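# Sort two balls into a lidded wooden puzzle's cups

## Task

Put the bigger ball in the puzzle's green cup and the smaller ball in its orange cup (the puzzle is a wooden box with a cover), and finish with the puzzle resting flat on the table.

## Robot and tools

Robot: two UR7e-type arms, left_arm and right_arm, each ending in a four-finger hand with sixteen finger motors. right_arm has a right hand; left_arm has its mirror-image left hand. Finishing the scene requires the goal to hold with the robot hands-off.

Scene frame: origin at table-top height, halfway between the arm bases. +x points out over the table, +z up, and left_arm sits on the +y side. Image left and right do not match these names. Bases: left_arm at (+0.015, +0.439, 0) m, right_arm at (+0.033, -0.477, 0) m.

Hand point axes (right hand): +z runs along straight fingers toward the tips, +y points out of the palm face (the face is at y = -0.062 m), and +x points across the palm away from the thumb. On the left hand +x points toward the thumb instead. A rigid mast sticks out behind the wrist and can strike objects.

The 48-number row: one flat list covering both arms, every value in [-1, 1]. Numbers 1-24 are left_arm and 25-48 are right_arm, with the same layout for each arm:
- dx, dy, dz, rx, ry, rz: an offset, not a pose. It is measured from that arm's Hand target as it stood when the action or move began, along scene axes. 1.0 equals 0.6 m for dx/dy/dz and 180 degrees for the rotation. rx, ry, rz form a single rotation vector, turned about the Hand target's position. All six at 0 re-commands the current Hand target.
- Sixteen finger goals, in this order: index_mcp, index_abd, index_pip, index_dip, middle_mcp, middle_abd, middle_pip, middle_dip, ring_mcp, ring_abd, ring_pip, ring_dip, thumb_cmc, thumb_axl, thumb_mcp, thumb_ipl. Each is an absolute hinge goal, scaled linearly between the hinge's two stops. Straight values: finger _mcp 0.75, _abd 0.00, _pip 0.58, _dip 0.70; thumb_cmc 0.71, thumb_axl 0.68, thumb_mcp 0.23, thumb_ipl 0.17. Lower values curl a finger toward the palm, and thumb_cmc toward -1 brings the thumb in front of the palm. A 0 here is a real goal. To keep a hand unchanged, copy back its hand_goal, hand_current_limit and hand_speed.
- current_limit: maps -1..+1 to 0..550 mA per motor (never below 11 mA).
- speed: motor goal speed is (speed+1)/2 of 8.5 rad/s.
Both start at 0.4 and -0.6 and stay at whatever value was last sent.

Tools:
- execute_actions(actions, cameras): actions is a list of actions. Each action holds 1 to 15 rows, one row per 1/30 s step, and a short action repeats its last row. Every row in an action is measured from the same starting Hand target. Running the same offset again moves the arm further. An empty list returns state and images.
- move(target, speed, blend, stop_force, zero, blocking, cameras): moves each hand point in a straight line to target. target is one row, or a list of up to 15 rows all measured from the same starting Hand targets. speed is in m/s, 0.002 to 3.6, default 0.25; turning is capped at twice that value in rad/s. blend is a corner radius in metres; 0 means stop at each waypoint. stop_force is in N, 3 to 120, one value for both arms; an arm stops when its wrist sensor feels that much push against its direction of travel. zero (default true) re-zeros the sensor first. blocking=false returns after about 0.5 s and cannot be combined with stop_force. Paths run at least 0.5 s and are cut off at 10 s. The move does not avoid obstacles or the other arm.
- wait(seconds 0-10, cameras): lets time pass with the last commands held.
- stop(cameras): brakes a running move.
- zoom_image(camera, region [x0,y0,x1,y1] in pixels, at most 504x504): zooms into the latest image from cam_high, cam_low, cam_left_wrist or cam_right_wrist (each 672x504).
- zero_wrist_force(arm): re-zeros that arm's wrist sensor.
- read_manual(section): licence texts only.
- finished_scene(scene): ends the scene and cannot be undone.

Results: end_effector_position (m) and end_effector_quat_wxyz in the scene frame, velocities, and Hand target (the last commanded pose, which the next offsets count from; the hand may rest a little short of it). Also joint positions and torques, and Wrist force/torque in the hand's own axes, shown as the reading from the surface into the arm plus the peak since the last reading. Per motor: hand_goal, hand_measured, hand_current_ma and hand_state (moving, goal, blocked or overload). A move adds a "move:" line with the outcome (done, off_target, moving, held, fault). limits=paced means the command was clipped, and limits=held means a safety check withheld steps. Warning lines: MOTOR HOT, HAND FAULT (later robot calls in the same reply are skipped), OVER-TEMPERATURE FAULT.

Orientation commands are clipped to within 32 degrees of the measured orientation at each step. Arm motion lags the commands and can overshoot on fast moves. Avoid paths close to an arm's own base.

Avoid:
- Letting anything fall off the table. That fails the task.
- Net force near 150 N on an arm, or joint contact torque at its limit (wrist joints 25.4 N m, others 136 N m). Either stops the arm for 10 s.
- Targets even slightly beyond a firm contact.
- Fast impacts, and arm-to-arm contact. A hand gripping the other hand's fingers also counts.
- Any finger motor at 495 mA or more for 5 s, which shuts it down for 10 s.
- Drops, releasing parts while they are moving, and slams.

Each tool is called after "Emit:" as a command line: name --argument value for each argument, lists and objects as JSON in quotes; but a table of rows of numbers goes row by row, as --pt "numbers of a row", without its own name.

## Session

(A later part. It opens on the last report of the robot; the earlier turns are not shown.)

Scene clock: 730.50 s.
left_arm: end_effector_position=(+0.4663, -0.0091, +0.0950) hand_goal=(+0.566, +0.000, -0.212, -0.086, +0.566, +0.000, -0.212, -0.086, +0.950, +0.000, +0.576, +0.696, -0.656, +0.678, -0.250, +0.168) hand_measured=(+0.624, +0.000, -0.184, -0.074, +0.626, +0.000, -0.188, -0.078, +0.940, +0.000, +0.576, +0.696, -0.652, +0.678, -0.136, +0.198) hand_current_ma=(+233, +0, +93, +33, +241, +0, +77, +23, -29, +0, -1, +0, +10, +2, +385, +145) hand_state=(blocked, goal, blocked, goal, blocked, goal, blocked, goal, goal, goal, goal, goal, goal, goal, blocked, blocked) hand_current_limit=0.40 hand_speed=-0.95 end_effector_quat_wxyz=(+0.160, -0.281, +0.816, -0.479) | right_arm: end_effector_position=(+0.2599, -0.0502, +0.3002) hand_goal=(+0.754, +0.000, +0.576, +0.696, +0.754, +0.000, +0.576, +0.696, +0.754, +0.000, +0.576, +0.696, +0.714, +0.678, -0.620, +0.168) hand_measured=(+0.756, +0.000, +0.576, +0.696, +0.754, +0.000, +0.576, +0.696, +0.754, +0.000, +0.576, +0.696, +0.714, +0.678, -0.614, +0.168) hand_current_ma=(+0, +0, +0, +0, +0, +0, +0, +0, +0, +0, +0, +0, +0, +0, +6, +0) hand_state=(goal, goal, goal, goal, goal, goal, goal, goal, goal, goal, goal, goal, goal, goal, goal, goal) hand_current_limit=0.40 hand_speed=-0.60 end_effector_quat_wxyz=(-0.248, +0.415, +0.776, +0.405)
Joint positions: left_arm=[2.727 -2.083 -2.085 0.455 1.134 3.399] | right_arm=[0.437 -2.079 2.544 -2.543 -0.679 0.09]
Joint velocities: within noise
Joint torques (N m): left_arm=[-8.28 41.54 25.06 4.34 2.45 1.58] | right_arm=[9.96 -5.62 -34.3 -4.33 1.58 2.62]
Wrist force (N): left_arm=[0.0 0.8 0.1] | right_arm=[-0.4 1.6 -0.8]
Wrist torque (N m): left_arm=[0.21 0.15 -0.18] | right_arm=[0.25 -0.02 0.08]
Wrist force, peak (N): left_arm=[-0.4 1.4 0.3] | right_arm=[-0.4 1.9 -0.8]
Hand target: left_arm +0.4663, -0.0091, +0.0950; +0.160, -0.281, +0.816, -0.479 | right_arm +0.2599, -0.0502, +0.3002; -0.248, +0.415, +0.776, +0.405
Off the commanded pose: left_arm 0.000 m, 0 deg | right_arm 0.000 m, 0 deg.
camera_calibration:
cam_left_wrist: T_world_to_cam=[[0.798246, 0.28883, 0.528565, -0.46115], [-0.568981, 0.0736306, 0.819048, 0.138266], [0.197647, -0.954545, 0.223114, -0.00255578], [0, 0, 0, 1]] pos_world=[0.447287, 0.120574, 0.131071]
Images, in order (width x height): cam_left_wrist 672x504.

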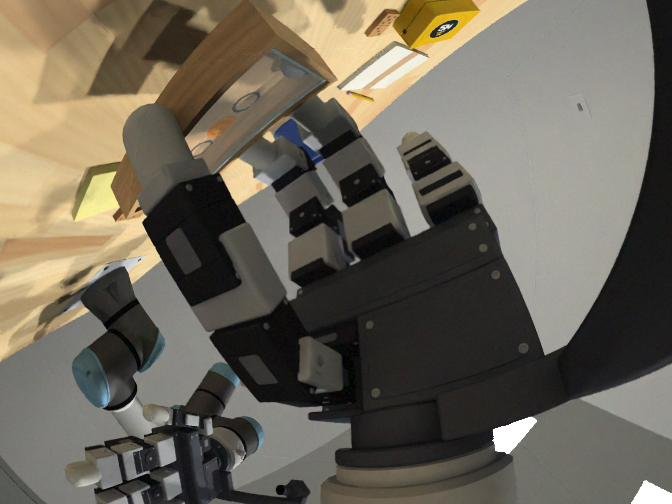

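Emit:
execute_actions --actions '[[[0,0,0,-0.00032,-0.01631,0,0.565,0,-0.212,-0.087,0.565,0,-0.212,-0.087,0.95,0,0.576,0.696,-0.657,0.678,-0.25,0.168,0.4,-0.95,0,0,0,0,0,0,0.754,0,0.576,0.696,0.754,0,0.576,0.696,0.754,0,0.576,0.696,0.714,0.678,-0.62,0.168,0.4,-0.6],[0,0,0,-0.00016,-0.0275,0,0.565,0,-0.212,-0.087,0.565,0,-0.212,-0.087,0.95,0,0.576,0.696,-0.657,0.678,-0.25,0.168,0.4,-0.95,0,0,0,0,0,0,0.754,0,0.576,0.696,0.754,0,0.576,0.696,0.754,0,0.576,0.696,0.714,0.678,-0.62,0.168,0.4,-0.6],[0,0,0,-0.00003,-0.03639,0,0.565,0,-0.212,-0.087,0.565,0,-0.212,-0.087,0.95,0,0.576,0.696,-0.657,0.678,-0.25,0.168,0.4,-0.95,0,0,0,0,0,0,0.754,0,0.576,0.696,0.754,0,0.576,0.696,0.754,0,0.576,0.696,0.714,0.678,-0.62,0.168,0.4,-0.6],[0,0,0,0.00006,-0.04209,0,0.565,0,-0.212,-0.087,0.565,0,-0.212,-0.087,0.95,0,0.576,0.696,-0.657,0.678,-0.25,0.168,0.4,-0.95,0,0,0,0,0,0,0.754,0,0.576,0.696,0.754,0,0.576,0.696,0.754,0,0.576,0.696,0.714,0.678,-0.62,0.168,0.4,-0.6],[0,0,0,0.00008,-0.04406,0,0.565,0,-0.212,-0.087,0.565,0,-0.212,-0.087,0.95,0,0.576,0.696,-0.657,0.678,-0.25,0.168,0.4,-0.95,0,0,0,0,0,0,0.754,0,0.576,0.696,0.754,0,0.576,0.696,0.754,0,0.576,0.696,0.714,0.678,-0.62,0.168,0.4,-0.6],[0,0,0,0.00006,-0.04209,0,0.565,0,-0.212,-0.087,0.565,0,-0.212,-0.087,0.95,0,0.576,0.696,-0.657,0.678,-0.25,0.168,0.4,-0.95,0,0,0,0,0,0,0.754,0,0.576,0.696,0.754,0,0.576,0.696,0.754,0,0.576,0.696,0.714,0.678,-0.62,0.168,0.4,-0.6],[0,0,0,-0.00003,-0.03639,0,0.565,0,-0.212,-0.087,0.565,0,-0.212,-0.087,0.95,0,0.576,0.696,-0.657,0.678,-0.25,0.168,0.4,-0.95,0,0,0,0,0,0,0.754,0,0.576,0.696,0.754,0,0.576,0.696,0.754,0,0.576,0.696,0.714,0.678,-0.62,0.168,0.4,-0.6],[0,0,0,-0.00016,-0.0275,0,0.565,0,-0.212,-0.087,0.565,0,-0.212,-0.087,0.95,0,0.576,0.696,-0.657,0.678,-0.25,0.168,0.4,-0.95,0,0,0,0,0,0,0.754,0,0.576,0.696,0.754,0,0.576,0.696,0.754,0,0.576,0.696,0.714,0.678,-0.62,0.168,0.4,-0.6],[0,0,0,-0.00032,-0.01631,0,0.565,0,-0.212,-0.087,0.565,0,-0.212,-0.087,0.95,0,0.576,0.696,-0.657,0.678,-0.25,0.168,0.4,-0.95,0,0,0,0,0,0,0.754,0,0.576,0.696,0.754,0,0.576,0.696,0.754,0,0.576,0.696,0.714,0.678,-0.62,0.168,0.4,-0.6],[0,0,0,-0.0005,-0.0039,0,0.565,0,-0.212,-0.087,0.565,0,-0.212,-0.087,0.95,0,0.576,0.696,-0.657,0.678,-0.25,0.168,0.4,-0.95,0,0,0,0,0,0,0.754,0,0.576,0.696,0.754,0,0.576,0.696,0.754,0,0.576,0.696,0.714,0.678,-0.62,0.168,0.4,-0.6],[0,0,0,-0.00068,0.00851,0,0.565,0,-0.212,-0.087,0.565,0,-0.212,-0.087,0.95,0,0.576,0.696,-0.657,0.678,-0.25,0.168,0.4,-0.95,0,0,0,0,0,0,0.754,0,0.576,0.696,0.754,0,0.576,0.696,0.754,0,0.576,0.696,0.714,0.678,-0.62,0.168,0.4,-0.6],[0,0,0,-0.00084,0.01971,0,0.565,0,-0.212,-0.087,0.565,0,-0.212,-0.087,0.95,0,0.576,0.696,-0.657,0.678,-0.25,0.168,0.4,-0.95,0,0,0,0,0,0,0.754,0,0.576,0.696,0.754,0,0.576,0.696,0.754,0,0.576,0.696,0.714,0.678,-0.62,0.168,0.4,-0.6],[0,0,0,-0.00097,0.0286,0,0.565,0,-0.212,-0.087,0.565,0,-0.212,-0.087,0.95,0,0.576,0.696,-0.657,0.678,-0.25,0.168,0.4,-0.95,0,0,0,0,0,0,0.754,0,0.576,0.696,0.754,0,0.576,0.696,0.754,0,0.576,0.696,0.714,0.678,-0.62,0.168,0.4,-0.6],[0,0,0,-0.00105,0.0343,0,0.565,0,-0.212,-0.087,0.565,0,-0.212,-0.087,0.95,0,0.576,0.696,-0.657,0.678,-0.25,0.168,0.4,-0.95,0,0,0,0,0,0,0.754,0,0.576,0.696,0.754,0,0.576,0.696,0.754,0,0.576,0.696,0.714,0.678,-0.62,0.168,0.4,-0.6],[0,0,0,-0.00108,0.03627,0,0.565,0,-0.212,-0.087,0.565,0,-0.212,-0.087,0.95,0,0.576,0.696,-0.657,0.678,-0.25,0.168,0.4,-0.95,0,0,0,0,0,0,0.754,0,0.576,0.696,0.754,0,0.576,0.696,0.754,0,0.576,0.696,0.714,0.678,-0.62,0.168,0.4,-0.6]],[[0,0,0,0.00003,-0.00196,0,0.565,0,-0.212,-0.087,0.565,0,-0.212,-0.087,0.95,0,0.576,0.696,-0.657,0.678,-0.25,0.168,0.4,-0.95,0,0,0,0,0,0,0.754,0,0.576,0.696,0.754,0,0.576,0.696,0.754,0,0.576,0.696,0.714,0.678,-0.62,0.168,0.4,-0.6],[0,0,0,0.00011,-0.00767,0,0.565,0,-0.212,-0.087,0.565,0,-0.212,-0.087,0.95,0,0.576,0.696,-0.657,0.678,-0.25,0.168,0.4,-0.95,0,0,0,0,0,0,0.754,0,0.576,0.696,0.754,0,0.576,0.696,0.754,0,0.576,0.696,0.714,0.678,-0.62,0.168,0.4,-0.6],[0,0,0,0.00024,-0.01655,0,0.565,0,-0.212,-0.087,0.565,0,-0.212,-0.087,0.95,0,0.576,0.696,-0.657,0.678,-0.25,0.168,0.4,-0.95,0,0,0,0,0,0,0.754,0,0.576,0.696,0.754,0,0.576,0.696,0.754,0,0.576,0.696,0.714,0.678,-0.62,0.168,0.4,-0.6],[0,0,0,0.0004,-0.02775,0,0.565,0,-0.212,-0.087,0.565,0,-0.212,-0.087,0.95,0,0.576,0.696,-0.657,0.678,-0.25,0.168,0.4,-0.95,0,0,0,0,0,0,0.754,0,0.576,0.696,0.754,0,0.576,0.696,0.754,0,0.576,0.696,0.714,0.678,-0.62,0.168,0.4,-0.6],[0,0,0,0.00058,-0.04016,0,0.565,0,-0.212,-0.087,0.565,0,-0.212,-0.087,0.95,0,0.576,0.696,-0.657,0.678,-0.25,0.168,0.4,-0.95,0,0,0,0,0,0,0.754,0,0.576,0.696,0.754,0,0.576,0.696,0.754,0,0.576,0.696,0.714,0.678,-0.62,0.168,0.4,-0.6]],[[0,0,0,0.00352,0.00272,0,0.565,0,-0.212,-0.087,0.565,0,-0.212,-0.087,0.95,0,0.576,0.696,-0.657,0.678,-0.25,0.168,0.4,-0.95,0,0,0,0,0,0,0.754,0,0.576,0.696,0.754,0,0.576,0.696,0.754,0,0.576,0.696,0.714,0.678,-0.62,0.168,0.4,-0.6]],[[0,0,0,0,0,0,0.565,0,-0.212,-0.087,0.565,0,-0.212,-0.087,0.95,0,0.576,0.696,-0.657,0.678,-0.25,0.168,0.4,-0.95,0,0,0,0,0,0,0.754,0,0.576,0.696,0.754,0,0.576,0.696,0.754,0,0.576,0.696,0.714,0.678,-0.62,0.168,0.4,-0.6]]]' --cameras '["cam_right_wrist"]'

Emit:
zoom_image --camera "cam_right_wrist" --region '[500, 155, 570, 235]'

Scene clock: 771.37 s.
left_arm: end_effector_position=(+0.4663, -0.0091, +0.0950) hand_goal=(+0.566, +0.000, -0.212, -0.086, +0.566, +0.000, -0.212, -0.086, +0.950, +0.000, +0.576, +0.696, -0.656, +0.678, -0.250, +0.168) hand_measured=(+0.624, +0.000, -0.184, -0.074, +0.626, +0.000, -0.188, -0.078, +0.940, +0.000, +0.576, +0.696, -0.652, +0.678, -0.136, +0.198) hand_current_ma=(+233, +0, +93, +33, +240, +0, +78, +24, -30, +0, -1, +0, +11, +2, +385, +145) hand_state=(blocked, goal, blocked, goal, blocked, goal, blocked, goal, goal, goal, goal, goal, goal, goal, blocked, blocked) hand_current_limit=0.40 hand_speed=-0.95 end_effector_quat_wxyz=(+0.163, -0.279, +0.818, -0.475) | right_arm: end_effector_position=(+0.2599, -0.0502, +0.3002) hand_goal=(+0.754, +0.000, +0.576, +0.696, +0.754, +0.000, +0.576, +0.696, +0.754, +0.000, +0.576, +0.696, +0.714, +0.678, -0.620, +0.168) hand_measured=(+0.756, +0.000, +0.576, +0.696, +0.754, +0.000, +0.576, +0.696, +0.754, +0.000, +0.576, +0.696, +0.714, +0.678, -0.614, +0.168) hand_current_ma=(+0, +0, +0, +0, +0, +0, +0, +0, +0, +0, +0, +0, +0, +0, +6, +0) hand_state=(goal, goal, goal, goal, goal, goal, goal, goal, goal, goal, goal, goal, goal, goal, goal, goal) hand_current_limit=0.40 hand_speed=-0.60 end_effector_quat_wxyz=(-0.248, +0.415, +0.776, +0.405)
Joint positions: left_arm=[2.723 -2.08 -2.084 0.448 1.143 3.406] | right_arm=[0.437 -2.079 2.544 -2.543 -0.679 0.09]
Joint torques (N m): left_arm=[11.21 25.11 1.56 0.15 -3.15 -2.16] | right_arm=[9.86 -6.01 -33.78 -4.35 1.57 2.5]
Wrist force (N): left_arm=[0.0 1.0 0.0] | right_arm=[-0.6 1.7 -0.8]
Wrist torque (N m): left_arm=[0.23 0.14 -0.22] | right_arm=[0.26 0.00 0.07]
Wrist force, peak (N): left_arm=[0.3 2.0 -0.5] | right_arm=[-0.3 1.9 -0.9]
Hand target: left_arm +0.4663, -0.0091, +0.0950; +0.163, -0.279, +0.818, -0.475 | right_arm +0.2599, -0.0502, +0.3002; -0.248, +0.415, +0.776, +0.405
Off the commanded pose: left_arm 0.000 m, 0 deg | right_arm 0.000 m, 0 deg.
camera_calibration:
cam_right_wrist: T_world_to_cam=[[0.944365, -0.114815, -0.308207, -0.126499], [-0.179205, -0.965396, -0.189463, 0.0135051], [-0.275789, 0.234155, -0.932262, 0.490311], [0, 0, 0, 1]] pos_world=[0.257104, -0.116295, 0.420669]
Images, in order (width x height): cam_right_wrist 672x504.

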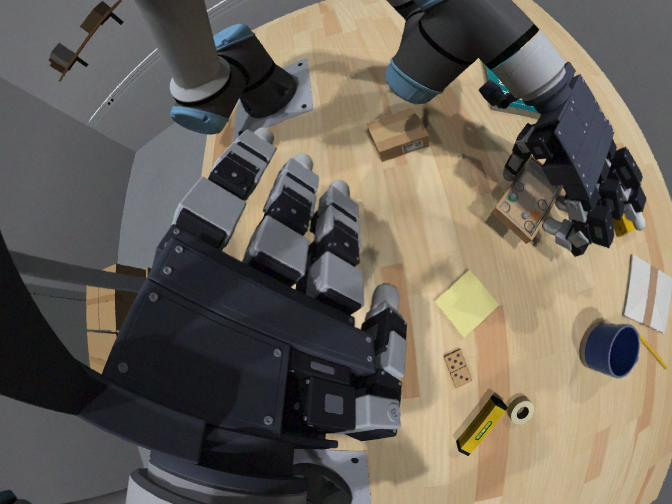

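Scaled by 6.300 from the camera's 672x504 image, which has a finer 960x720 frame.

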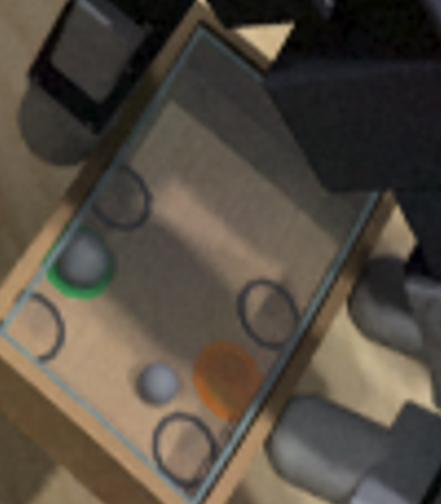

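Emit:
execute_actions --actions '[]' --cameras '["cam_right_wrist"]'

Emit:
zoom_image --camera "cam_right_wrist" --region '[500, 155, 570, 235]'

Scene clock: 774.97 s.
left_arm: end_effector_position=(+0.4663, -0.0091, +0.0950) hand_goal=(+0.566, +0.000, -0.212, -0.086, +0.566, +0.000, -0.212, -0.086, +0.950, +0.000, +0.576, +0.696, -0.656, +0.678, -0.250, +0.168) hand_measured=(+0.624, +0.000, -0.184, -0.074, +0.626, +0.000, -0.188, -0.078, +0.940, +0.000, +0.576, +0.696, -0.652, +0.678, -0.136, +0.198) hand_current_ma=(+233, +0, +94, +33, +240, +0, +78, +24, -30, +0, -1, +0, +11, +2, +385, +145) hand_state=(blocked, goal, blocked, goal, blocked, goal, blocked, goal, goal, goal, goal, goal, goal, goal, blocked, blocked) hand_current_limit=0.40 hand_speed=-0.95 end_effector_quat_wxyz=(+0.163, -0.279, +0.818, -0.475) | right_arm: end_effector_position=(+0.2599, -0.0502, +0.3002) hand_goal=(+0.754, +0.000, +0.576, +0.696, +0.754, +0.000, +0.576, +0.696, +0.754, +0.000, +0.576, +0.696, +0.714, +0.678, -0.620, +0.168) hand_measured=(+0.756, +0.000, +0.576, +0.696, +0.754, +0.000, +0.576, +0.696, +0.754, +0.000, +0.576, +0.696, +0.714, +0.678, -0.614, +0.168) hand_current_ma=(+0, +0, +0, +0, +0, +0, +0, +0, +0, +0, +0, +0, +0, +0, +6, +0) hand_state=(goal, goal, goal, goal, goal, goal, goal, goal, goal, goal, goal, goal, goal, goal, goal, goal) hand_current_limit=0.40 hand_speed=-0.60 end_effector_quat_wxyz=(-0.248, +0.415, +0.776, +0.405)
Joint positions: left_arm=[2.723 -2.08 -2.084 0.448 1.143 3.406] | right_arm=[0.437 -2.079 2.544 -2.543 -0.679 0.09]
Joint velocities: within noise
Joint torques (N m): left_arm=[11.58 24.95 2.23 0.34 -2.9 -1.75] | right_arm=[10.23 -5.78 -33.78 -4.3 1.57 2.5]
Wrist force (N): left_arm=[-0.1 1.1 0.0] | right_arm=[-0.5 1.7 -0.7]
Wrist torque (N m): left_arm=[0.24 0.15 -0.23] | right_arm=[0.27 -0.02 0.08]
Wrist force, peak (N): left_arm=[-0.3 1.3 0.2] | right_arm=[-0.5 1.8 -0.9]
Hand target: left_arm +0.4663, -0.0091, +0.0950; +0.163, -0.279, +0.818, -0.475 | right_arm +0.2599, -0.0502, +0.3002; -0.248, +0.415, +0.776, +0.405
Off the commanded pose: left_arm 0.000 m, 0 deg | right_arm 0.000 m, 0 deg.
camera_calibration:
cam_right_wrist: T_world_to_cam=[[0.944365, -0.114815, -0.308207, -0.126499], [-0.179205, -0.965396, -0.189463, 0.0135051], [-0.275789, 0.234155, -0.932262, 0.490311], [0, 0, 0, 1]] pos_world=[0.257104, -0.116295, 0.420669]
Images, in order (width x height): cam_right_wrist 672x504.

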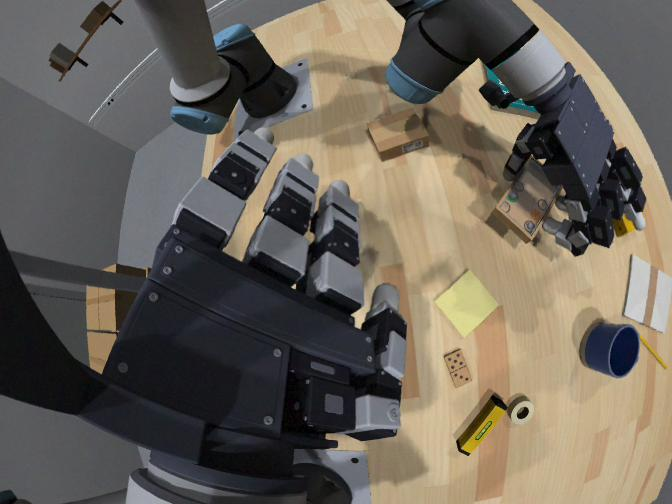

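Scaled by 6.300 from the camera's 672x504 image, which has a finer 960x720 frame.

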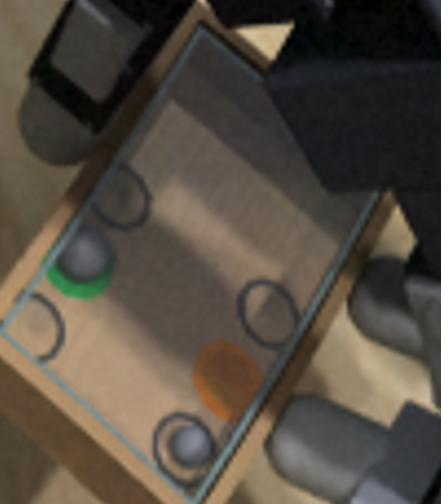

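Emit:
move --pt "0 0 0 -0.08602 0.01774 0 0.565 0 -0.212 -0.087 0.565 0 -0.212 -0.087 0.95 0 0.576 0.696 -0.657 0.678 -0.25 0.168 0.4 -0.95 0 0 0 0 0 0 0.754 0 0.576 0.696 0.754 0 0.576 0.696 0.754 0 0.576 0.696 0.714 0.678 -0.62 0.168 0.4 -0.6" --pt "0 0 0 -0.04587 0.00666 0 0.565 0 -0.212 -0.087 0.565 0 -0.212 -0.087 0.95 0 0.576 0.696 -0.657 0.678 -0.25 0.168 0.4 -0.95 0 0 0 0 0 0 0.754 0 0.576 0.696 0.754 0 0.576 0.696 0.754 0 0.576 0.696 0.714 0.678 -0.62 0.168 0.4 -0.6" --pt "0 0 0 -0.00797 -0.00167 0 0.565 0 -0.212 -0.087 0.565 0 -0.212 -0.087 0.95 0 0.576 0.696 -0.657 0.678 -0.25 0.168 0.4 -0.95 0 0 0 0 0 0 0.754 0 0.576 0.696 0.754 0 0.576 0.696 0.754 0 0.576 0.696 0.714 0.678 -0.62 0.168 0.4 -0.6" --speed '[0.15, 0.12, 0.035]' --cameras '["cam_right_wrist"]'

Emit:
zoom_image --camera "cam_right_wrist" --region '[500, 150, 570, 235]'

Scene clock: 814.70 s.
left_arm: end_effector_position=(+0.4663, -0.0092, +0.0950) hand_goal=(+0.566, +0.000, -0.212, -0.086, +0.566, +0.000, -0.212, -0.086, +0.950, +0.000, +0.576, +0.696, -0.656, +0.678, -0.250, +0.168) hand_measured=(+0.624, +0.000, -0.184, -0.074, +0.626, +0.000, -0.188, -0.078, +0.940, +0.000, +0.576, +0.696, -0.652, +0.678, -0.136, +0.198) hand_current_ma=(+233, +0, +94, +33, +240, +0, +78, +24, -30, +0, -1, +0, +10, +2, +385, +145) hand_state=(blocked, goal, blocked, goal, blocked, goal, blocked, goal, goal, goal, goal, goal, goal, goal, blocked, blocked) hand_current_limit=0.40 hand_speed=-0.95 end_effector_quat_wxyz=(+0.162, -0.280, +0.812, -0.486) end_effector_velocity=(+0.000, -0.001, +0.001) end_effector_angular_velocity=(-0.007, -0.001, -0.001) | right_arm: end_effector_position=(+0.2599, -0.0502, +0.3002) hand_goal=(+0.754, +0.000, +0.576, +0.696, +0.754, +0.000, +0.576, +0.696, +0.754, +0.000, +0.576, +0.696, +0.714, +0.678, -0.620, +0.168) hand_measured=(+0.756, +0.000, +0.576, +0.696, +0.754, +0.000, +0.576, +0.696, +0.754, +0.000, +0.576, +0.696, +0.714, +0.678, -0.614, +0.168) hand_current_ma=(+0, +0, +0, +0, +0, +0, +0, +0, +0, +0, +0, +0, +0, +0, +6, +0) hand_state=(goal, goal, goal, goal, goal, goal, goal, goal, goal, goal, goal, goal, goal, goal, goal, goal) hand_current_limit=0.40 hand_speed=-0.60 end_effector_quat_wxyz=(-0.248, +0.415, +0.776, +0.405)
Joint positions: left_arm=[2.731 -2.089 -2.091 0.484 1.125 3.392] | right_arm=[0.437 -2.079 2.544 -2.543 -0.679 0.09]
Joint velocities: left_arm=[0.001 0 0 0.006 -0.004 -0.004] | right_arm=[within noise]
Joint torques (N m): left_arm=[9.22 25.9 18.77 4.38 -2.91 -2.45] | right_arm=[9.74 -5.71 -34.31 -4.28 1.62 2.55]
Wrist force (N): left_arm=[-0.1 1.1 0.0] | right_arm=[-0.4 1.6 -0.8]
Wrist torque (N m): left_arm=[0.26 0.16 -0.33] | right_arm=[0.25 -0.02 0.08]
Wrist force, peak (N): left_arm=[-0.4 1.6 -0.1] | right_arm=[-0.5 1.8 -0.9]
Hand target: left_arm +0.4663, -0.0091, +0.0950; +0.162, -0.280, +0.812, -0.486 | right_arm +0.2599, -0.0502, +0.3002; -0.248, +0.415, +0.776, +0.405
Off the commanded pose: left_arm 0.000 m, 0 deg | right_arm 0.000 m, 0 deg.
move: done
camera_calibration:
cam_right_wrist: T_world_to_cam=[[0.944365, -0.114815, -0.308207, -0.126499], [-0.179205, -0.965396, -0.189463, 0.0135051], [-0.275789, 0.234155, -0.932262, 0.490311], [0, 0, 0, 1]] pos_world=[0.257104, -0.116295, 0.420669]
Images, in order (width x height): cam_right_wrist 672x504.

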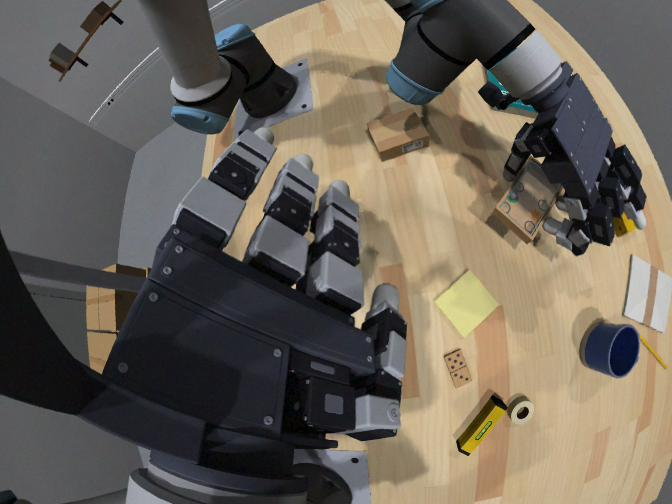

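Scaled by 5.929 from the camera's 672x504 image, which has a finer 960x720 frame.

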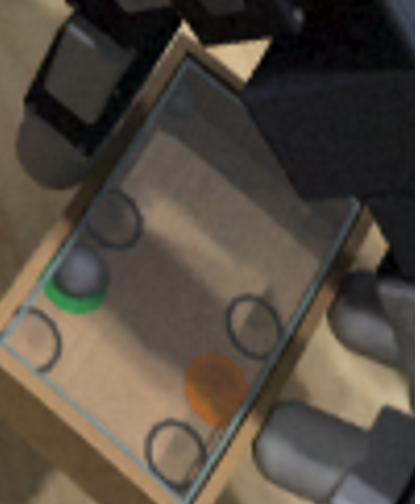

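Emit:
execute_actions --actions '[[[0,0,0,0.01719,-0.00252,0,0.565,0,-0.212,-0.087,0.565,0,-0.212,-0.087,0.95,0,0.576,0.696,-0.657,0.678,-0.25,0.168,0.4,-0.95,0,0,0,0,0,0,0.754,0,0.576,0.696,0.754,0,0.576,0.696,0.754,0,0.576,0.696,0.714,0.678,-0.62,0.168,0.4,-0.6],[0,0,0,0.02922,-0.00431,0,0.565,0,-0.212,-0.087,0.565,0,-0.212,-0.087,0.95,0,0.576,0.696,-0.657,0.678,-0.25,0.168,0.4,-0.95,0,0,0,0,0,0,0.754,0,0.576,0.696,0.754,0,0.576,0.696,0.754,0,0.576,0.696,0.714,0.678,-0.62,0.168,0.4,-0.6],[0,0,0,0.03877,-0.00574,0,0.565,0,-0.212,-0.087,0.565,0,-0.212,-0.087,0.95,0,0.576,0.696,-0.657,0.678,-0.25,0.168,0.4,-0.95,0,0,0,0,0,0,0.754,0,0.576,0.696,0.754,0,0.576,0.696,0.754,0,0.576,0.696,0.714,0.678,-0.62,0.168,0.4,-0.6],[0,0,0,0.0449,-0.00665,0,0.565,0,-0.212,-0.087,0.565,0,-0.212,-0.087,0.95,0,0.576,0.696,-0.657,0.678,-0.25,0.168,0.4,-0.95,0,0,0,0,0,0,0.754,0,0.576,0.696,0.754,0,0.576,0.696,0.754,0,0.576,0.696,0.714,0.678,-0.62,0.168,0.4,-0.6],[0,0,0,0.04702,-0.00697,0,0.565,0,-0.212,-0.087,0.565,0,-0.212,-0.087,0.95,0,0.576,0.696,-0.657,0.678,-0.25,0.168,0.4,-0.95,0,0,0,0,0,0,0.754,0,0.576,0.696,0.754,0,0.576,0.696,0.754,0,0.576,0.696,0.714,0.678,-0.62,0.168,0.4,-0.6],[0,0,0,0.0449,-0.00665,0,0.565,0,-0.212,-0.087,0.565,0,-0.212,-0.087,0.95,0,0.576,0.696,-0.657,0.678,-0.25,0.168,0.4,-0.95,0,0,0,0,0,0,0.754,0,0.576,0.696,0.754,0,0.576,0.696,0.754,0,0.576,0.696,0.714,0.678,-0.62,0.168,0.4,-0.6],[0,0,0,0.03877,-0.00574,0,0.565,0,-0.212,-0.087,0.565,0,-0.212,-0.087,0.95,0,0.576,0.696,-0.657,0.678,-0.25,0.168,0.4,-0.95,0,0,0,0,0,0,0.754,0,0.576,0.696,0.754,0,0.576,0.696,0.754,0,0.576,0.696,0.714,0.678,-0.62,0.168,0.4,-0.6],[0,0,0,0.02922,-0.00431,0,0.565,0,-0.212,-0.087,0.565,0,-0.212,-0.087,0.95,0,0.576,0.696,-0.657,0.678,-0.25,0.168,0.4,-0.95,0,0,0,0,0,0,0.754,0,0.576,0.696,0.754,0,0.576,0.696,0.754,0,0.576,0.696,0.714,0.678,-0.62,0.168,0.4,-0.6],[0,0,0,0.01719,-0.00252,0,0.565,0,-0.212,-0.087,0.565,0,-0.212,-0.087,0.95,0,0.576,0.696,-0.657,0.678,-0.25,0.168,0.4,-0.95,0,0,0,0,0,0,0.754,0,0.576,0.696,0.754,0,0.576,0.696,0.754,0,0.576,0.696,0.714,0.678,-0.62,0.168,0.4,-0.6],[0,0,0,0.00385,-0.00053,0,0.565,0,-0.212,-0.087,0.565,0,-0.212,-0.087,0.95,0,0.576,0.696,-0.657,0.678,-0.25,0.168,0.4,-0.95,0,0,0,0,0,0,0.754,0,0.576,0.696,0.754,0,0.576,0.696,0.754,0,0.576,0.696,0.714,0.678,-0.62,0.168,0.4,-0.6],[0,0,0,-0.00949,0.00146,0,0.565,0,-0.212,-0.087,0.565,0,-0.212,-0.087,0.95,0,0.576,0.696,-0.657,0.678,-0.25,0.168,0.4,-0.95,0,0,0,0,0,0,0.754,0,0.576,0.696,0.754,0,0.576,0.696,0.754,0,0.576,0.696,0.714,0.678,-0.62,0.168,0.4,-0.6],[0,0,0,-0.02152,0.00325,0,0.565,0,-0.212,-0.087,0.565,0,-0.212,-0.087,0.95,0,0.576,0.696,-0.657,0.678,-0.25,0.168,0.4,-0.95,0,0,0,0,0,0,0.754,0,0.576,0.696,0.754,0,0.576,0.696,0.754,0,0.576,0.696,0.714,0.678,-0.62,0.168,0.4,-0.6],[0,0,0,-0.03107,0.00467,0,0.565,0,-0.212,-0.087,0.565,0,-0.212,-0.087,0.95,0,0.576,0.696,-0.657,0.678,-0.25,0.168,0.4,-0.95,0,0,0,0,0,0,0.754,0,0.576,0.696,0.754,0,0.576,0.696,0.754,0,0.576,0.696,0.714,0.678,-0.62,0.168,0.4,-0.6],[0,0,0,-0.0372,0.00559,0,0.565,0,-0.212,-0.087,0.565,0,-0.212,-0.087,0.95,0,0.576,0.696,-0.657,0.678,-0.25,0.168,0.4,-0.95,0,0,0,0,0,0,0.754,0,0.576,0.696,0.754,0,0.576,0.696,0.754,0,0.576,0.696,0.714,0.678,-0.62,0.168,0.4,-0.6],[0,0,0,-0.03931,0.0059,0,0.565,0,-0.212,-0.087,0.565,0,-0.212,-0.087,0.95,0,0.576,0.696,-0.657,0.678,-0.25,0.168,0.4,-0.95,0,0,0,0,0,0,0.754,0,0.576,0.696,0.754,0,0.576,0.696,0.754,0,0.576,0.696,0.714,0.678,-0.62,0.168,0.4,-0.6]],[[0,0,0,0.00211,-0.00031,0,0.565,0,-0.212,-0.087,0.565,0,-0.212,-0.087,0.95,0,0.576,0.696,-0.657,0.678,-0.25,0.168,0.4,-0.95,0,0,0,0,0,0,0.754,0,0.576,0.696,0.754,0,0.576,0.696,0.754,0,0.576,0.696,0.714,0.678,-0.62,0.168,0.4,-0.6],[0,0,0,0.00824,-0.00123,0,0.565,0,-0.212,-0.087,0.565,0,-0.212,-0.087,0.95,0,0.576,0.696,-0.657,0.678,-0.25,0.168,0.4,-0.95,0,0,0,0,0,0,0.754,0,0.576,0.696,0.754,0,0.576,0.696,0.754,0,0.576,0.696,0.714,0.678,-0.62,0.168,0.4,-0.6],[0,0,0,0.01779,-0.00265,0,0.565,0,-0.212,-0.087,0.565,0,-0.212,-0.087,0.95,0,0.576,0.696,-0.657,0.678,-0.25,0.168,0.4,-0.95,0,0,0,0,0,0,0.754,0,0.576,0.696,0.754,0,0.576,0.696,0.754,0,0.576,0.696,0.714,0.678,-0.62,0.168,0.4,-0.6],[0,0,0,0.02983,-0.00445,0,0.565,0,-0.212,-0.087,0.565,0,-0.212,-0.087,0.95,0,0.576,0.696,-0.657,0.678,-0.25,0.168,0.4,-0.95,0,0,0,0,0,0,0.754,0,0.576,0.696,0.754,0,0.576,0.696,0.754,0,0.576,0.696,0.714,0.678,-0.62,0.168,0.4,-0.6],[0,0,0,0.04536,-0.00474,0,0.565,0,-0.212,-0.087,0.565,0,-0.212,-0.087,0.95,0,0.576,0.696,-0.657,0.678,-0.25,0.168,0.4,-0.95,0,0,0,0,0,0,0.754,0,0.576,0.696,0.754,0,0.576,0.696,0.754,0,0.576,0.696,0.714,0.678,-0.62,0.168,0.4,-0.6]]]' --cameras '["cam_right_wrist"]'

Emit:
zoom_image --camera "cam_right_wrist" --region '[500, 150, 570, 235]'

Scene clock: 848.50 s.
left_arm: end_effector_position=(+0.4664, -0.0091, +0.0949) hand_goal=(+0.566, +0.000, -0.212, -0.086, +0.566, +0.000, -0.212, -0.086, +0.950, +0.000, +0.576, +0.696, -0.656, +0.678, -0.250, +0.168) hand_measured=(+0.624, +0.000, -0.184, -0.074, +0.626, +0.000, -0.188, -0.078, +0.940, +0.000, +0.576, +0.696, -0.652, +0.678, -0.136, +0.198) hand_current_ma=(+232, +0, +95, +33, +240, +0, +78, +24, -30, +0, -1, +0, +11, +2, +385, +145) hand_state=(blocked, goal, blocked, goal, blocked, goal, blocked, goal, goal, goal, goal, goal, goal, goal, blocked, blocked) hand_current_limit=0.40 hand_speed=-0.95 end_effector_quat_wxyz=(+0.163, -0.279, +0.817, -0.478) | right_arm: end_effector_position=(+0.2599, -0.0502, +0.3002) hand_goal=(+0.754, +0.000, +0.576, +0.696, +0.754, +0.000, +0.576, +0.696, +0.754, +0.000, +0.576, +0.696, +0.714, +0.678, -0.620, +0.168) hand_measured=(+0.756, +0.000, +0.576, +0.696, +0.754, +0.000, +0.576, +0.696, +0.754, +0.000, +0.576, +0.696, +0.714, +0.678, -0.614, +0.168) hand_current_ma=(+0, +0, +0, +0, +0, +0, +0, +0, +0, +0, +0, +0, +0, +0, +6, +0) hand_state=(goal, goal, goal, goal, goal, goal, goal, goal, goal, goal, goal, goal, goal, goal, goal, goal) hand_current_limit=0.40 hand_speed=-0.60 end_effector_quat_wxyz=(-0.248, +0.415, +0.776, +0.405)
Joint positions: left_arm=[2.725 -2.083 -2.085 0.457 1.139 3.403] | right_arm=[0.437 -2.079 2.544 -2.543 -0.679 0.09]
Joint torques (N m): left_arm=[-6.32 41.59 1.52 0.19 2.45 1.39] | right_arm=[9.25 -6.09 -33.65 -4.42 1.75 2.43]
Wrist force (N): left_arm=[0.1 1.0 -0.1] | right_arm=[-0.4 1.8 -0.9]
Wrist torque (N m): left_arm=[0.26 0.13 -0.35] | right_arm=[0.29 -0.03 0.09]
Wrist force, peak (N): left_arm=[-1.7 3.6 -0.2] | right_arm=[-0.6 1.8 -0.9]
Hand target: left_arm +0.4663, -0.0091, +0.0950; +0.163, -0.279, +0.817, -0.478 | right_arm +0.2599, -0.0502, +0.3002; -0.248, +0.415, +0.776, +0.405
Off the commanded pose: left_arm 0.000 m, 0 deg | right_arm 0.000 m, 0 deg.
camera_calibration:
cam_right_wrist: T_world_to_cam=[[0.944365, -0.114815, -0.308207, -0.126499], [-0.179205, -0.965396, -0.189463, 0.0135051], [-0.275789, 0.234155, -0.932262, 0.490311], [0, 0, 0, 1]] pos_world=[0.257104, -0.116295, 0.420669]
Images, in order (width x height): cam_right_wrist 672x504.

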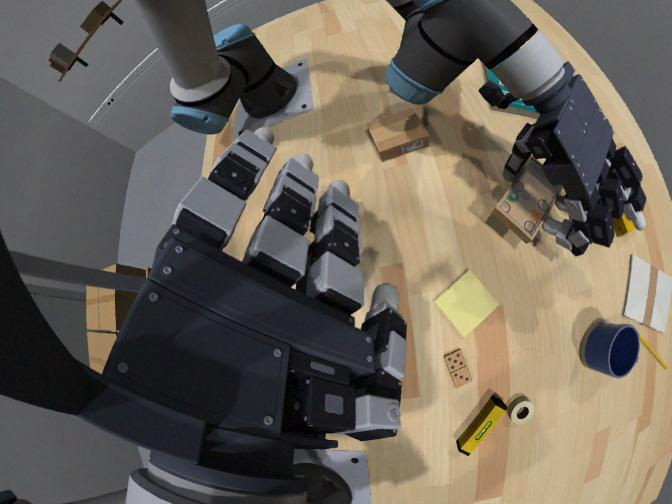

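Scaled by 5.929 from the camera's 672x504 image, which has a finer 960x720 frame.

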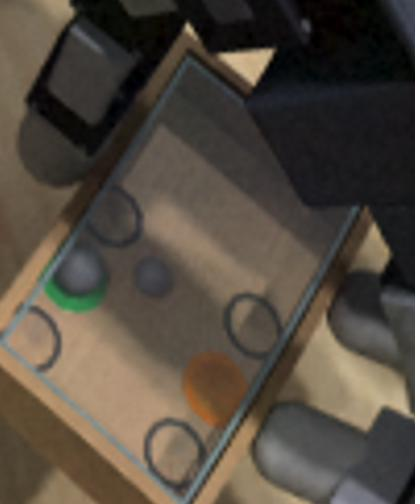

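Emit:
execute_actions --actions '[]' --cameras '["cam_right_wrist"]'

Emit:
zoom_image --camera "cam_right_wrist" --region '[500, 150, 570, 235]'

Scene clock: 852.60 s.
left_arm: end_effector_position=(+0.4663, -0.0091, +0.0950) hand_goal=(+0.566, +0.000, -0.212, -0.086, +0.566, +0.000, -0.212, -0.086, +0.950, +0.000, +0.576, +0.696, -0.656, +0.678, -0.250, +0.168) hand_measured=(+0.624, +0.000, -0.184, -0.074, +0.626, +0.000, -0.188, -0.078, +0.940, +0.000, +0.576, +0.696, -0.652, +0.678, -0.136, +0.198) hand_current_ma=(+232, +0, +95, +33, +240, +0, +78, +24, -30, +0, -1, +0, +11, +2, +385, +145) hand_state=(blocked, goal, blocked, goal, blocked, goal, blocked, goal, goal, goal, goal, goal, goal, goal, blocked, blocked) hand_current_limit=0.40 hand_speed=-0.95 end_effector_quat_wxyz=(+0.163, -0.279, +0.817, -0.478) | right_arm: end_effector_position=(+0.2599, -0.0502, +0.3002) hand_goal=(+0.754, +0.000, +0.576, +0.696, +0.754, +0.000, +0.576, +0.696, +0.754, +0.000, +0.576, +0.696, +0.714, +0.678, -0.620, +0.168) hand_measured=(+0.756, +0.000, +0.576, +0.696, +0.754, +0.000, +0.576, +0.696, +0.754, +0.000, +0.576, +0.696, +0.714, +0.678, -0.614, +0.168) hand_current_ma=(+0, +0, +0, +0, +0, +0, +0, +0, +0, +0, +0, +0, +0, +0, +6, +0) hand_state=(goal, goal, goal, goal, goal, goal, goal, goal, goal, goal, goal, goal, goal, goal, goal, goal) hand_current_limit=0.40 hand_speed=-0.60 end_effector_quat_wxyz=(-0.248, +0.415, +0.776, +0.405)
Joint positions: left_arm=[2.725 -2.083 -2.085 0.457 1.139 3.403] | right_arm=[0.437 -2.079 2.544 -2.543 -0.679 0.09]
Joint velocities: within noise
Joint torques (N m): left_arm=[-8.21 41.21 1.22 0.29 2.34 0.29] | right_arm=[9.35 -5.43 -34.22 -4.27 1.82 2.43]
Wrist force (N): left_arm=[-0.1 1.1 0.5] | right_arm=[-0.5 1.6 -0.7]
Wrist torque (N m): left_arm=[0.21 0.17 -0.36] | right_arm=[0.24 -0.02 0.08]
Wrist force, peak (N): left_arm=[0.0 1.4 0.1] | right_arm=[-0.4 2.0 -0.8]
Hand target: left_arm +0.4663, -0.0091, +0.0950; +0.163, -0.279, +0.817, -0.478 | right_arm +0.2599, -0.0502, +0.3002; -0.248, +0.415, +0.776, +0.405
Off the commanded pose: left_arm 0.000 m, 0 deg | right_arm 0.000 m, 0 deg.
camera_calibration:
cam_right_wrist: T_world_to_cam=[[0.944365, -0.114815, -0.308207, -0.126499], [-0.179205, -0.965396, -0.189463, 0.0135051], [-0.275789, 0.234155, -0.932262, 0.490311], [0, 0, 0, 1]] pos_world=[0.257104, -0.116295, 0.420669]
Images, in order (width x height): cam_right_wrist 672x504.

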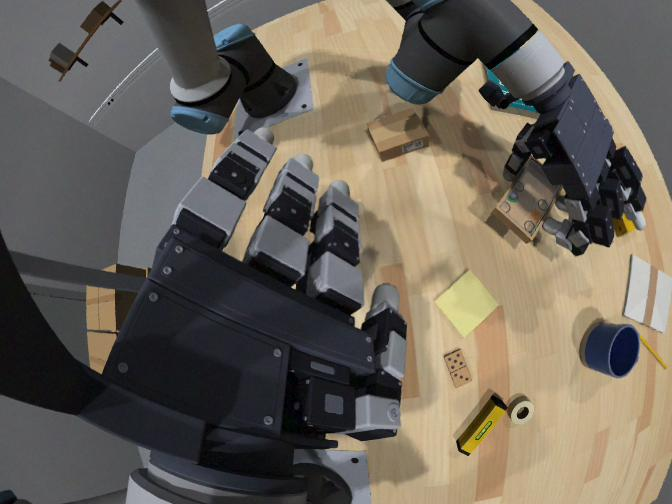

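Scaled by 5.929 from the camera's 672x504 image, which has a finer 960x720 frame.

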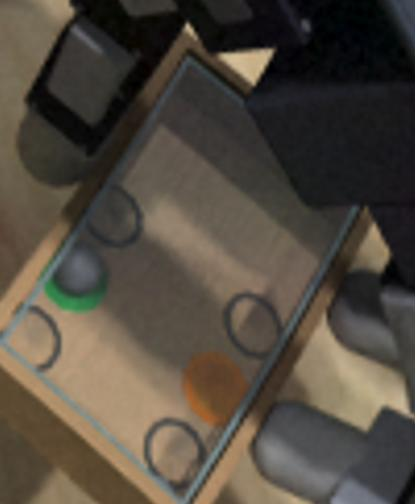

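Emit:
execute_actions --actions '[]' --cameras '["cam_left_wrist"]'

Emit:
zoom_image --camera "cam_left_wrist" --region '[170, 40, 350, 200]'

Scene clock: 854.90 s.
left_arm: end_effector_position=(+0.4663, -0.0091, +0.0950) hand_goal=(+0.566, +0.000, -0.212, -0.086, +0.566, +0.000, -0.212, -0.086, +0.950, +0.000, +0.576, +0.696, -0.656, +0.678, -0.250, +0.168) hand_measured=(+0.624, +0.000, -0.184, -0.074, +0.626, +0.000, -0.188, -0.078, +0.940, +0.000, +0.576, +0.696, -0.652, +0.678, -0.136, +0.198) hand_current_ma=(+232, +0, +95, +33, +240, +0, +78, +24, -30, +0, -1, +0, +11, +2, +385, +145) hand_state=(blocked, goal, blocked, goal, blocked, goal, blocked, goal, goal, goal, goal, goal, goal, goal, blocked, blocked) hand_current_limit=0.40 hand_speed=-0.95 end_effector_quat_wxyz=(+0.163, -0.279, +0.817, -0.478) | right_arm: end_effector_position=(+0.2599, -0.0502, +0.3002) hand_goal=(+0.754, +0.000, +0.576, +0.696, +0.754, +0.000, +0.576, +0.696, +0.754, +0.000, +0.576, +0.696, +0.714, +0.678, -0.620, +0.168) hand_measured=(+0.756, +0.000, +0.576, +0.696, +0.754, +0.000, +0.576, +0.696, +0.754, +0.000, +0.576, +0.696, +0.714, +0.678, -0.614, +0.168) hand_current_ma=(+0, +0, +0, +0, +0, +0, +0, +0, +0, +0, +0, +0, +0, +0, +6, +0) hand_state=(goal, goal, goal, goal, goal, goal, goal, goal, goal, goal, goal, goal, goal, goal, goal, goal) hand_current_limit=0.40 hand_speed=-0.60 end_effector_quat_wxyz=(-0.248, +0.415, +0.776, +0.405)
Joint positions: left_arm=[2.725 -2.083 -2.085 0.457 1.139 3.403] | right_arm=[0.437 -2.079 2.544 -2.543 -0.679 0.09]
Joint velocities: within noise
Joint torques (N m): left_arm=[-8.9 41.86 1.98 0.1 2.24 -0.19] | right_arm=[9.86 -5.59 -34.04 -4.29 1.82 2.53]
Wrist force (N): left_arm=[-0.1 1.4 0.0] | right_arm=[-0.4 1.6 -0.8]
Wrist torque (N m): left_arm=[0.28 0.15 -0.37] | right_arm=[0.25 -0.02 0.07]
Wrist force, peak (N): left_arm=[-0.1 1.4 0.0] | right_arm=[-0.4 1.9 -0.9]
Hand target: left_arm +0.4663, -0.0091, +0.0950; +0.163, -0.279, +0.817, -0.478 | right_arm +0.2599, -0.0502, +0.3002; -0.248, +0.415, +0.776, +0.405
Off the commanded pose: left_arm 0.000 m, 0 deg | right_arm 0.000 m, 0 deg.
camera_calibration:
cam_left_wrist: T_world_to_cam=[[0.795365, 0.287174, 0.533784, -0.46034], [-0.573327, 0.0706573, 0.816274, 0.140574], [0.196697, -0.955269, 0.220843, -0.00186561], [0, 0, 0, 1]] pos_world=[0.4471, 0.120483, 0.131387]
Images, in order (width x height): cam_left_wrist 672x504.

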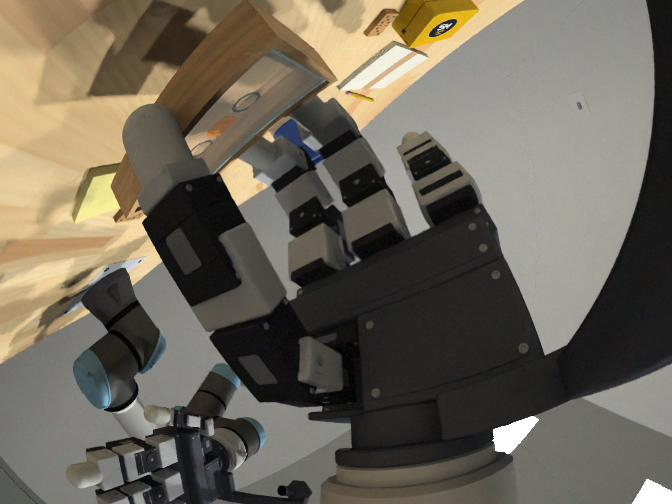

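Scaled by 2.800 from the camera's 672x504 image, which has a finer 960x720 frame.

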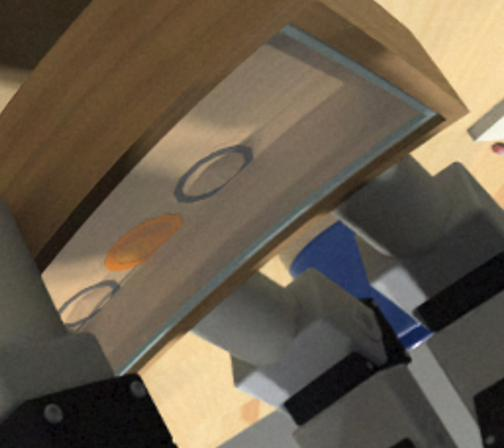

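Emit:
zoom_image --camera "cam_left_wrist" --region '[265, 40, 335, 100]'

Scaled by 7.200 from the camera's 672x504 image, which has a finer 960x720 frame.

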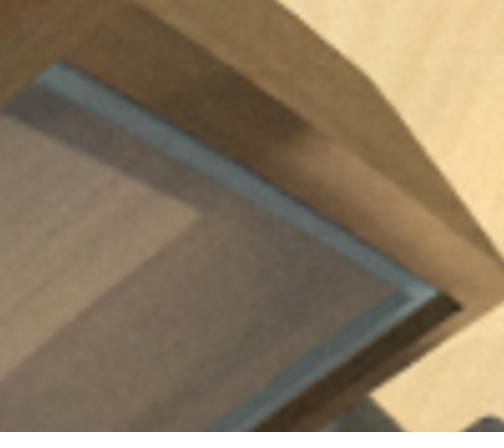

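Emit:
execute_actions --actions '[]' --cameras '["all"]'

Emit:
zoom_image --camera "cam_right_wrist" --region '[515, 150, 565, 200]'

Emit:
zoom_image --camera "cam_left_wrist" --region '[170, 40, 340, 180]'

Scene clock: 861.13 s.
left_arm: end_effector_position=(+0.4663, -0.0091, +0.0950) hand_goal=(+0.566, +0.000, -0.212, -0.086, +0.566, +0.000, -0.212, -0.086, +0.950, +0.000, +0.576, +0.696, -0.656, +0.678, -0.250, +0.168) hand_measured=(+0.624, +0.000, -0.184, -0.074, +0.626, +0.000, -0.188, -0.078, +0.940, +0.000, +0.576, +0.696, -0.652, +0.678, -0.136, +0.198) hand_current_ma=(+232, +0, +95, +33, +240, +0, +78, +24, -30, +0, -1, +0, +11, +2, +385, +145) hand_state=(blocked, goal, blocked, goal, blocked, goal, blocked, goal, goal, goal, goal, goal, goal, goal, blocked, blocked) hand_current_limit=0.40 hand_speed=-0.95 end_effector_quat_wxyz=(+0.163, -0.279, +0.817, -0.478) | right_arm: end_effector_position=(+0.2599, -0.0502, +0.3002) hand_goal=(+0.754, +0.000, +0.576, +0.696, +0.754, +0.000, +0.576, +0.696, +0.754, +0.000, +0.576, +0.696, +0.714, +0.678, -0.620, +0.168) hand_measured=(+0.756, +0.000, +0.576, +0.696, +0.754, +0.000, +0.576, +0.696, +0.754, +0.000, +0.576, +0.696, +0.714, +0.678, -0.614, +0.168) hand_current_ma=(+0, +0, +0, +0, +0, +0, +0, +0, +0, +0, +0, +0, +0, +0, +6, +0) hand_state=(goal, goal, goal, goal, goal, goal, goal, goal, goal, goal, goal, goal, goal, goal, goal, goal) hand_current_limit=0.40 hand_speed=-0.60 end_effector_quat_wxyz=(-0.248, +0.415, +0.776, +0.405)
Joint positions: left_arm=[2.725 -2.083 -2.085 0.457 1.139 3.403] | right_arm=[0.437 -2.079 2.544 -2.543 -0.679 0.09]
Joint velocities: within noise
Joint torques (N m): left_arm=[-8.74 41.01 1.9 0.18 2.01 -0.97] | right_arm=[9.35 -5.99 -33.76 -4.32 1.8 2.56]
Wrist force (N): left_arm=[0.1 1.0 0.2] | right_arm=[-0.5 1.6 -0.7]
Wrist torque (N m): left_arm=[0.22 0.13 -0.34] | right_arm=[0.25 -0.01 0.08]
Wrist force, peak (N): left_arm=[-0.3 1.5 0.0] | right_arm=[-0.5 1.8 -0.9]
Hand target: left_arm +0.4663, -0.0091, +0.0950; +0.163, -0.279, +0.817, -0.478 | right_arm +0.2599, -0.0502, +0.3002; -0.248, +0.415, +0.776, +0.405
Off the commanded pose: left_arm 0.000 m, 0 deg | right_arm 0.000 m, 0 deg.
camera_calibration:
cam_left_wrist: T_world_to_cam=[[0.795365, 0.287174, 0.533784, -0.46034], [-0.573327, 0.0706573, 0.816274, 0.140574], [0.196697, -0.955269, 0.220843, -0.00186561], [0, 0, 0, 1]] pos_world=[0.4471, 0.120483, 0.131387]
cam_right_wrist: T_world_to_cam=[[0.944365, -0.114815, -0.308207, -0.126499], [-0.179205, -0.965396, -0.189463, 0.0135051], [-0.275789, 0.234155, -0.932262, 0.490311], [0, 0, 0, 1]] pos_world=[0.257104, -0.116295, 0.420669]

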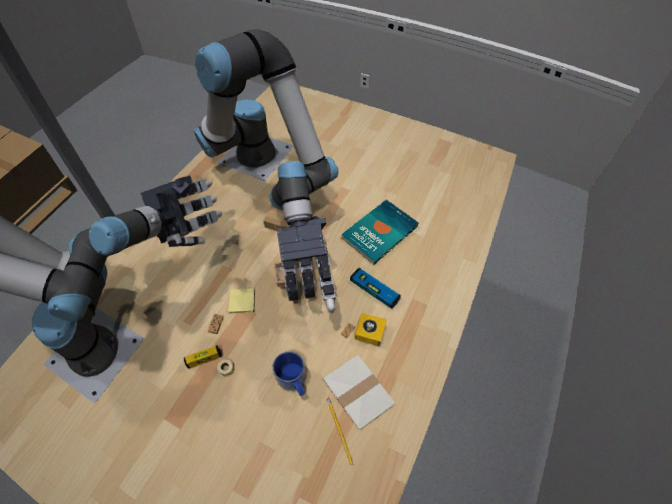

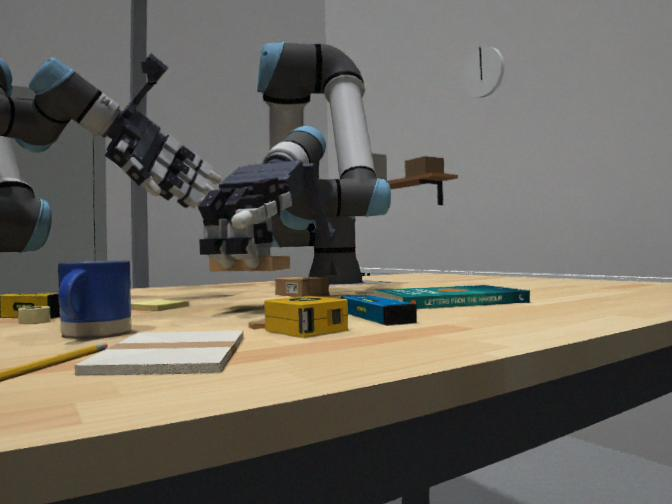

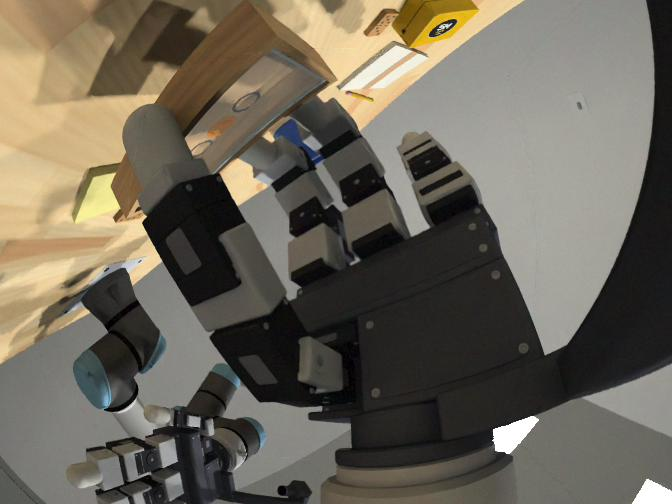

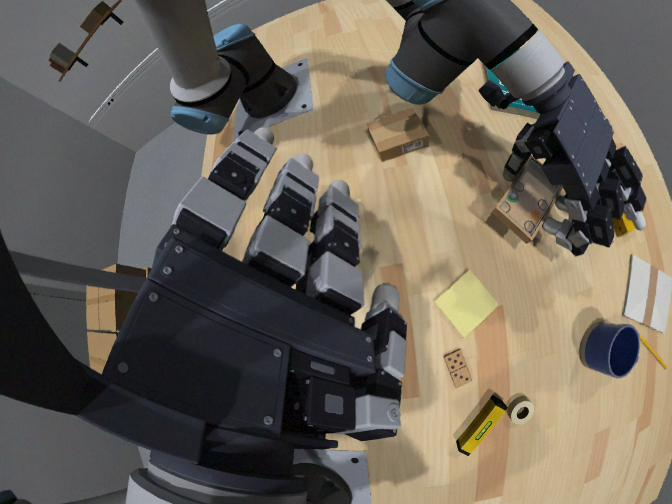

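Scaled by 10.080 from the camera's 672x504 image, which has a finer 960x720 frame.

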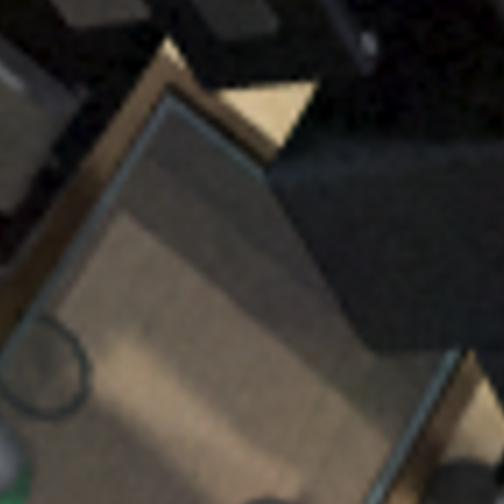

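Scaled by 2.965 from the camera's 672x504 image, which has a finer 960x720 frame.

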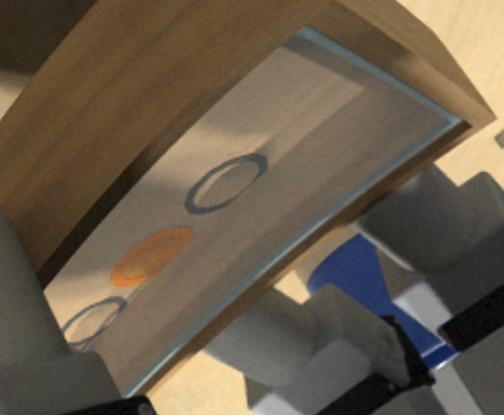

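Emit:
execute_actions --actions '[[[0,0,0,-0.01676,-0.00685,0,0.565,0,-0.212,-0.087,0.565,0,-0.212,-0.087,0.95,0,0.576,0.696,-0.657,0.678,-0.25,0.168,0.4,-0.95,0,0,0,0,0,0,0.754,0,0.576,0.696,0.754,0,0.576,0.696,0.754,0,0.576,0.696,0.714,0.678,-0.62,0.168,0.4,-0.6]],[[0,0,0,0,0,0,0.565,0,-0.212,-0.087,0.565,0,-0.212,-0.087,0.95,0,0.576,0.696,-0.657,0.678,-0.25,0.168,0.4,-0.95,0,0,0,0,0,0,0.754,0,0.576,0.696,0.754,0,0.576,0.696,0.754,0,0.576,0.696,0.714,0.678,-0.62,0.168,0.4,-0.6]],[[0,0,0,0.01269,0.00629,0,0.565,0,-0.212,-0.087,0.565,0,-0.212,-0.087,0.95,0,0.576,0.696,-0.657,0.678,-0.25,0.168,0.4,-0.95,0,0,0,0,0,0,0.754,0,0.576,0.696,0.754,0,0.576,0.696,0.754,0,0.576,0.696,0.714,0.678,-0.62,0.168,0.4,-0.6]],[[0,0,0,0,0,0,0.565,0,-0.212,-0.087,0.565,0,-0.212,-0.087,0.95,0,0.576,0.696,-0.657,0.678,-0.25,0.168,0.4,-0.95,0,0,0,0,0,0,0.754,0,0.576,0.696,0.754,0,0.576,0.696,0.754,0,0.576,0.696,0.714,0.678,-0.62,0.168,0.4,-0.6]]]' --cameras '["cam_right_wrist"]'

Emit:
zoom_image --camera "cam_right_wrist" --region '[500, 150, 560, 220]'

Scene clock: 883.47 s.
left_arm: end_effector_position=(+0.4663, -0.0091, +0.0949) hand_goal=(+0.566, +0.000, -0.212, -0.086, +0.566, +0.000, -0.212, -0.086, +0.950, +0.000, +0.576, +0.696, -0.656, +0.678, -0.250, +0.168) hand_measured=(+0.624, +0.000, -0.184, -0.074, +0.626, +0.000, -0.188, -0.078, +0.940, +0.000, +0.576, +0.696, -0.652, +0.678, -0.136, +0.198) hand_current_ma=(+232, +0, +95, +34, +239, +0, +78, +24, -31, +0, -1, +0, +11, +2, +385, +145) hand_state=(blocked, goal, blocked, goal, blocked, goal, blocked, goal, goal, goal, goal, goal, goal, goal, blocked, blocked) hand_current_limit=0.40 hand_speed=-0.95 end_effector_quat_wxyz=(+0.162, -0.280, +0.813, -0.484) | right_arm: end_effector_position=(+0.2599, -0.0502, +0.3002) hand_goal=(+0.754, +0.000, +0.576, +0.696, +0.754, +0.000, +0.576, +0.696, +0.754, +0.000, +0.576, +0.696, +0.714, +0.678, -0.620, +0.168) hand_measured=(+0.756, +0.000, +0.576, +0.696, +0.754, +0.000, +0.576, +0.696, +0.754, +0.000, +0.576, +0.696, +0.714, +0.678, -0.614, +0.168) hand_current_ma=(+0, +0, +0, +0, +0, +0, +0, +0, +0, +0, +0, +0, +0, +0, +6, +0) hand_state=(goal, goal, goal, goal, goal, goal, goal, goal, goal, goal, goal, goal, goal, goal, goal, goal) hand_current_limit=0.40 hand_speed=-0.60 end_effector_quat_wxyz=(-0.248, +0.415, +0.776, +0.405)
Joint positions: left_arm=[2.729 -2.087 -2.089 0.475 1.13 3.395] | right_arm=[0.437 -2.079 2.544 -2.543 -0.679 0.09]
Joint torques (N m): left_arm=[11.13 40.83 1.32 0.31 2.39 1.65] | right_arm=[9.48 -5.93 -34.04 -4.31 1.87 2.41]
Wrist force (N): left_arm=[0.1 1.1 0.0] | right_arm=[-0.5 1.4 -0.9]
Wrist torque (N m): left_arm=[0.26 0.13 -0.15] | right_arm=[0.24 -0.01 0.07]
Wrist force, peak (N): left_arm=[-0.6 2.6 -0.5] | right_arm=[-0.5 1.8 -1.0]
Hand target: left_arm +0.4663, -0.0091, +0.0950; +0.162, -0.280, +0.813, -0.484 | right_arm +0.2599, -0.0502, +0.3002; -0.248, +0.415, +0.776, +0.405
Off the commanded pose: left_arm 0.000 m, 0 deg | right_arm 0.000 m, 0 deg.
camera_calibration:
cam_right_wrist: T_world_to_cam=[[0.944365, -0.114815, -0.308207, -0.126499], [-0.179205, -0.965396, -0.189463, 0.0135051], [-0.275789, 0.234155, -0.932262, 0.490311], [0, 0, 0, 1]] pos_world=[0.257104, -0.116295, 0.420669]
Images, in order (width x height): cam_right_wrist 672x504.

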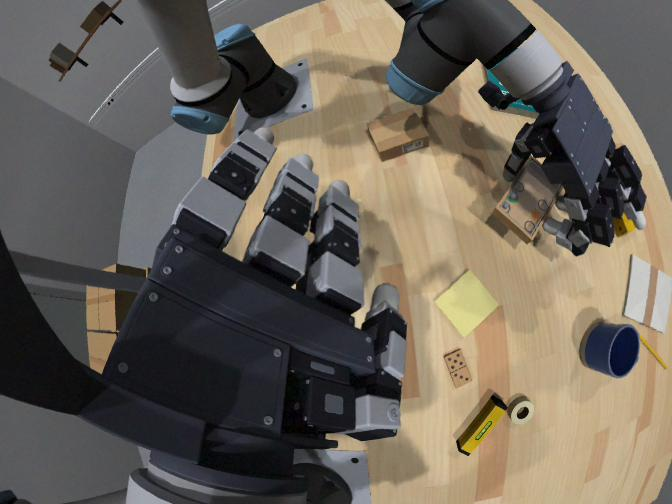

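Scaled by 7.200 from the camera's 672x504 image, which has a finer 960x720 frame.

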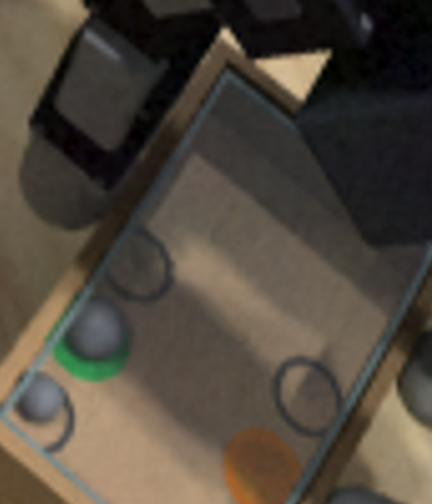

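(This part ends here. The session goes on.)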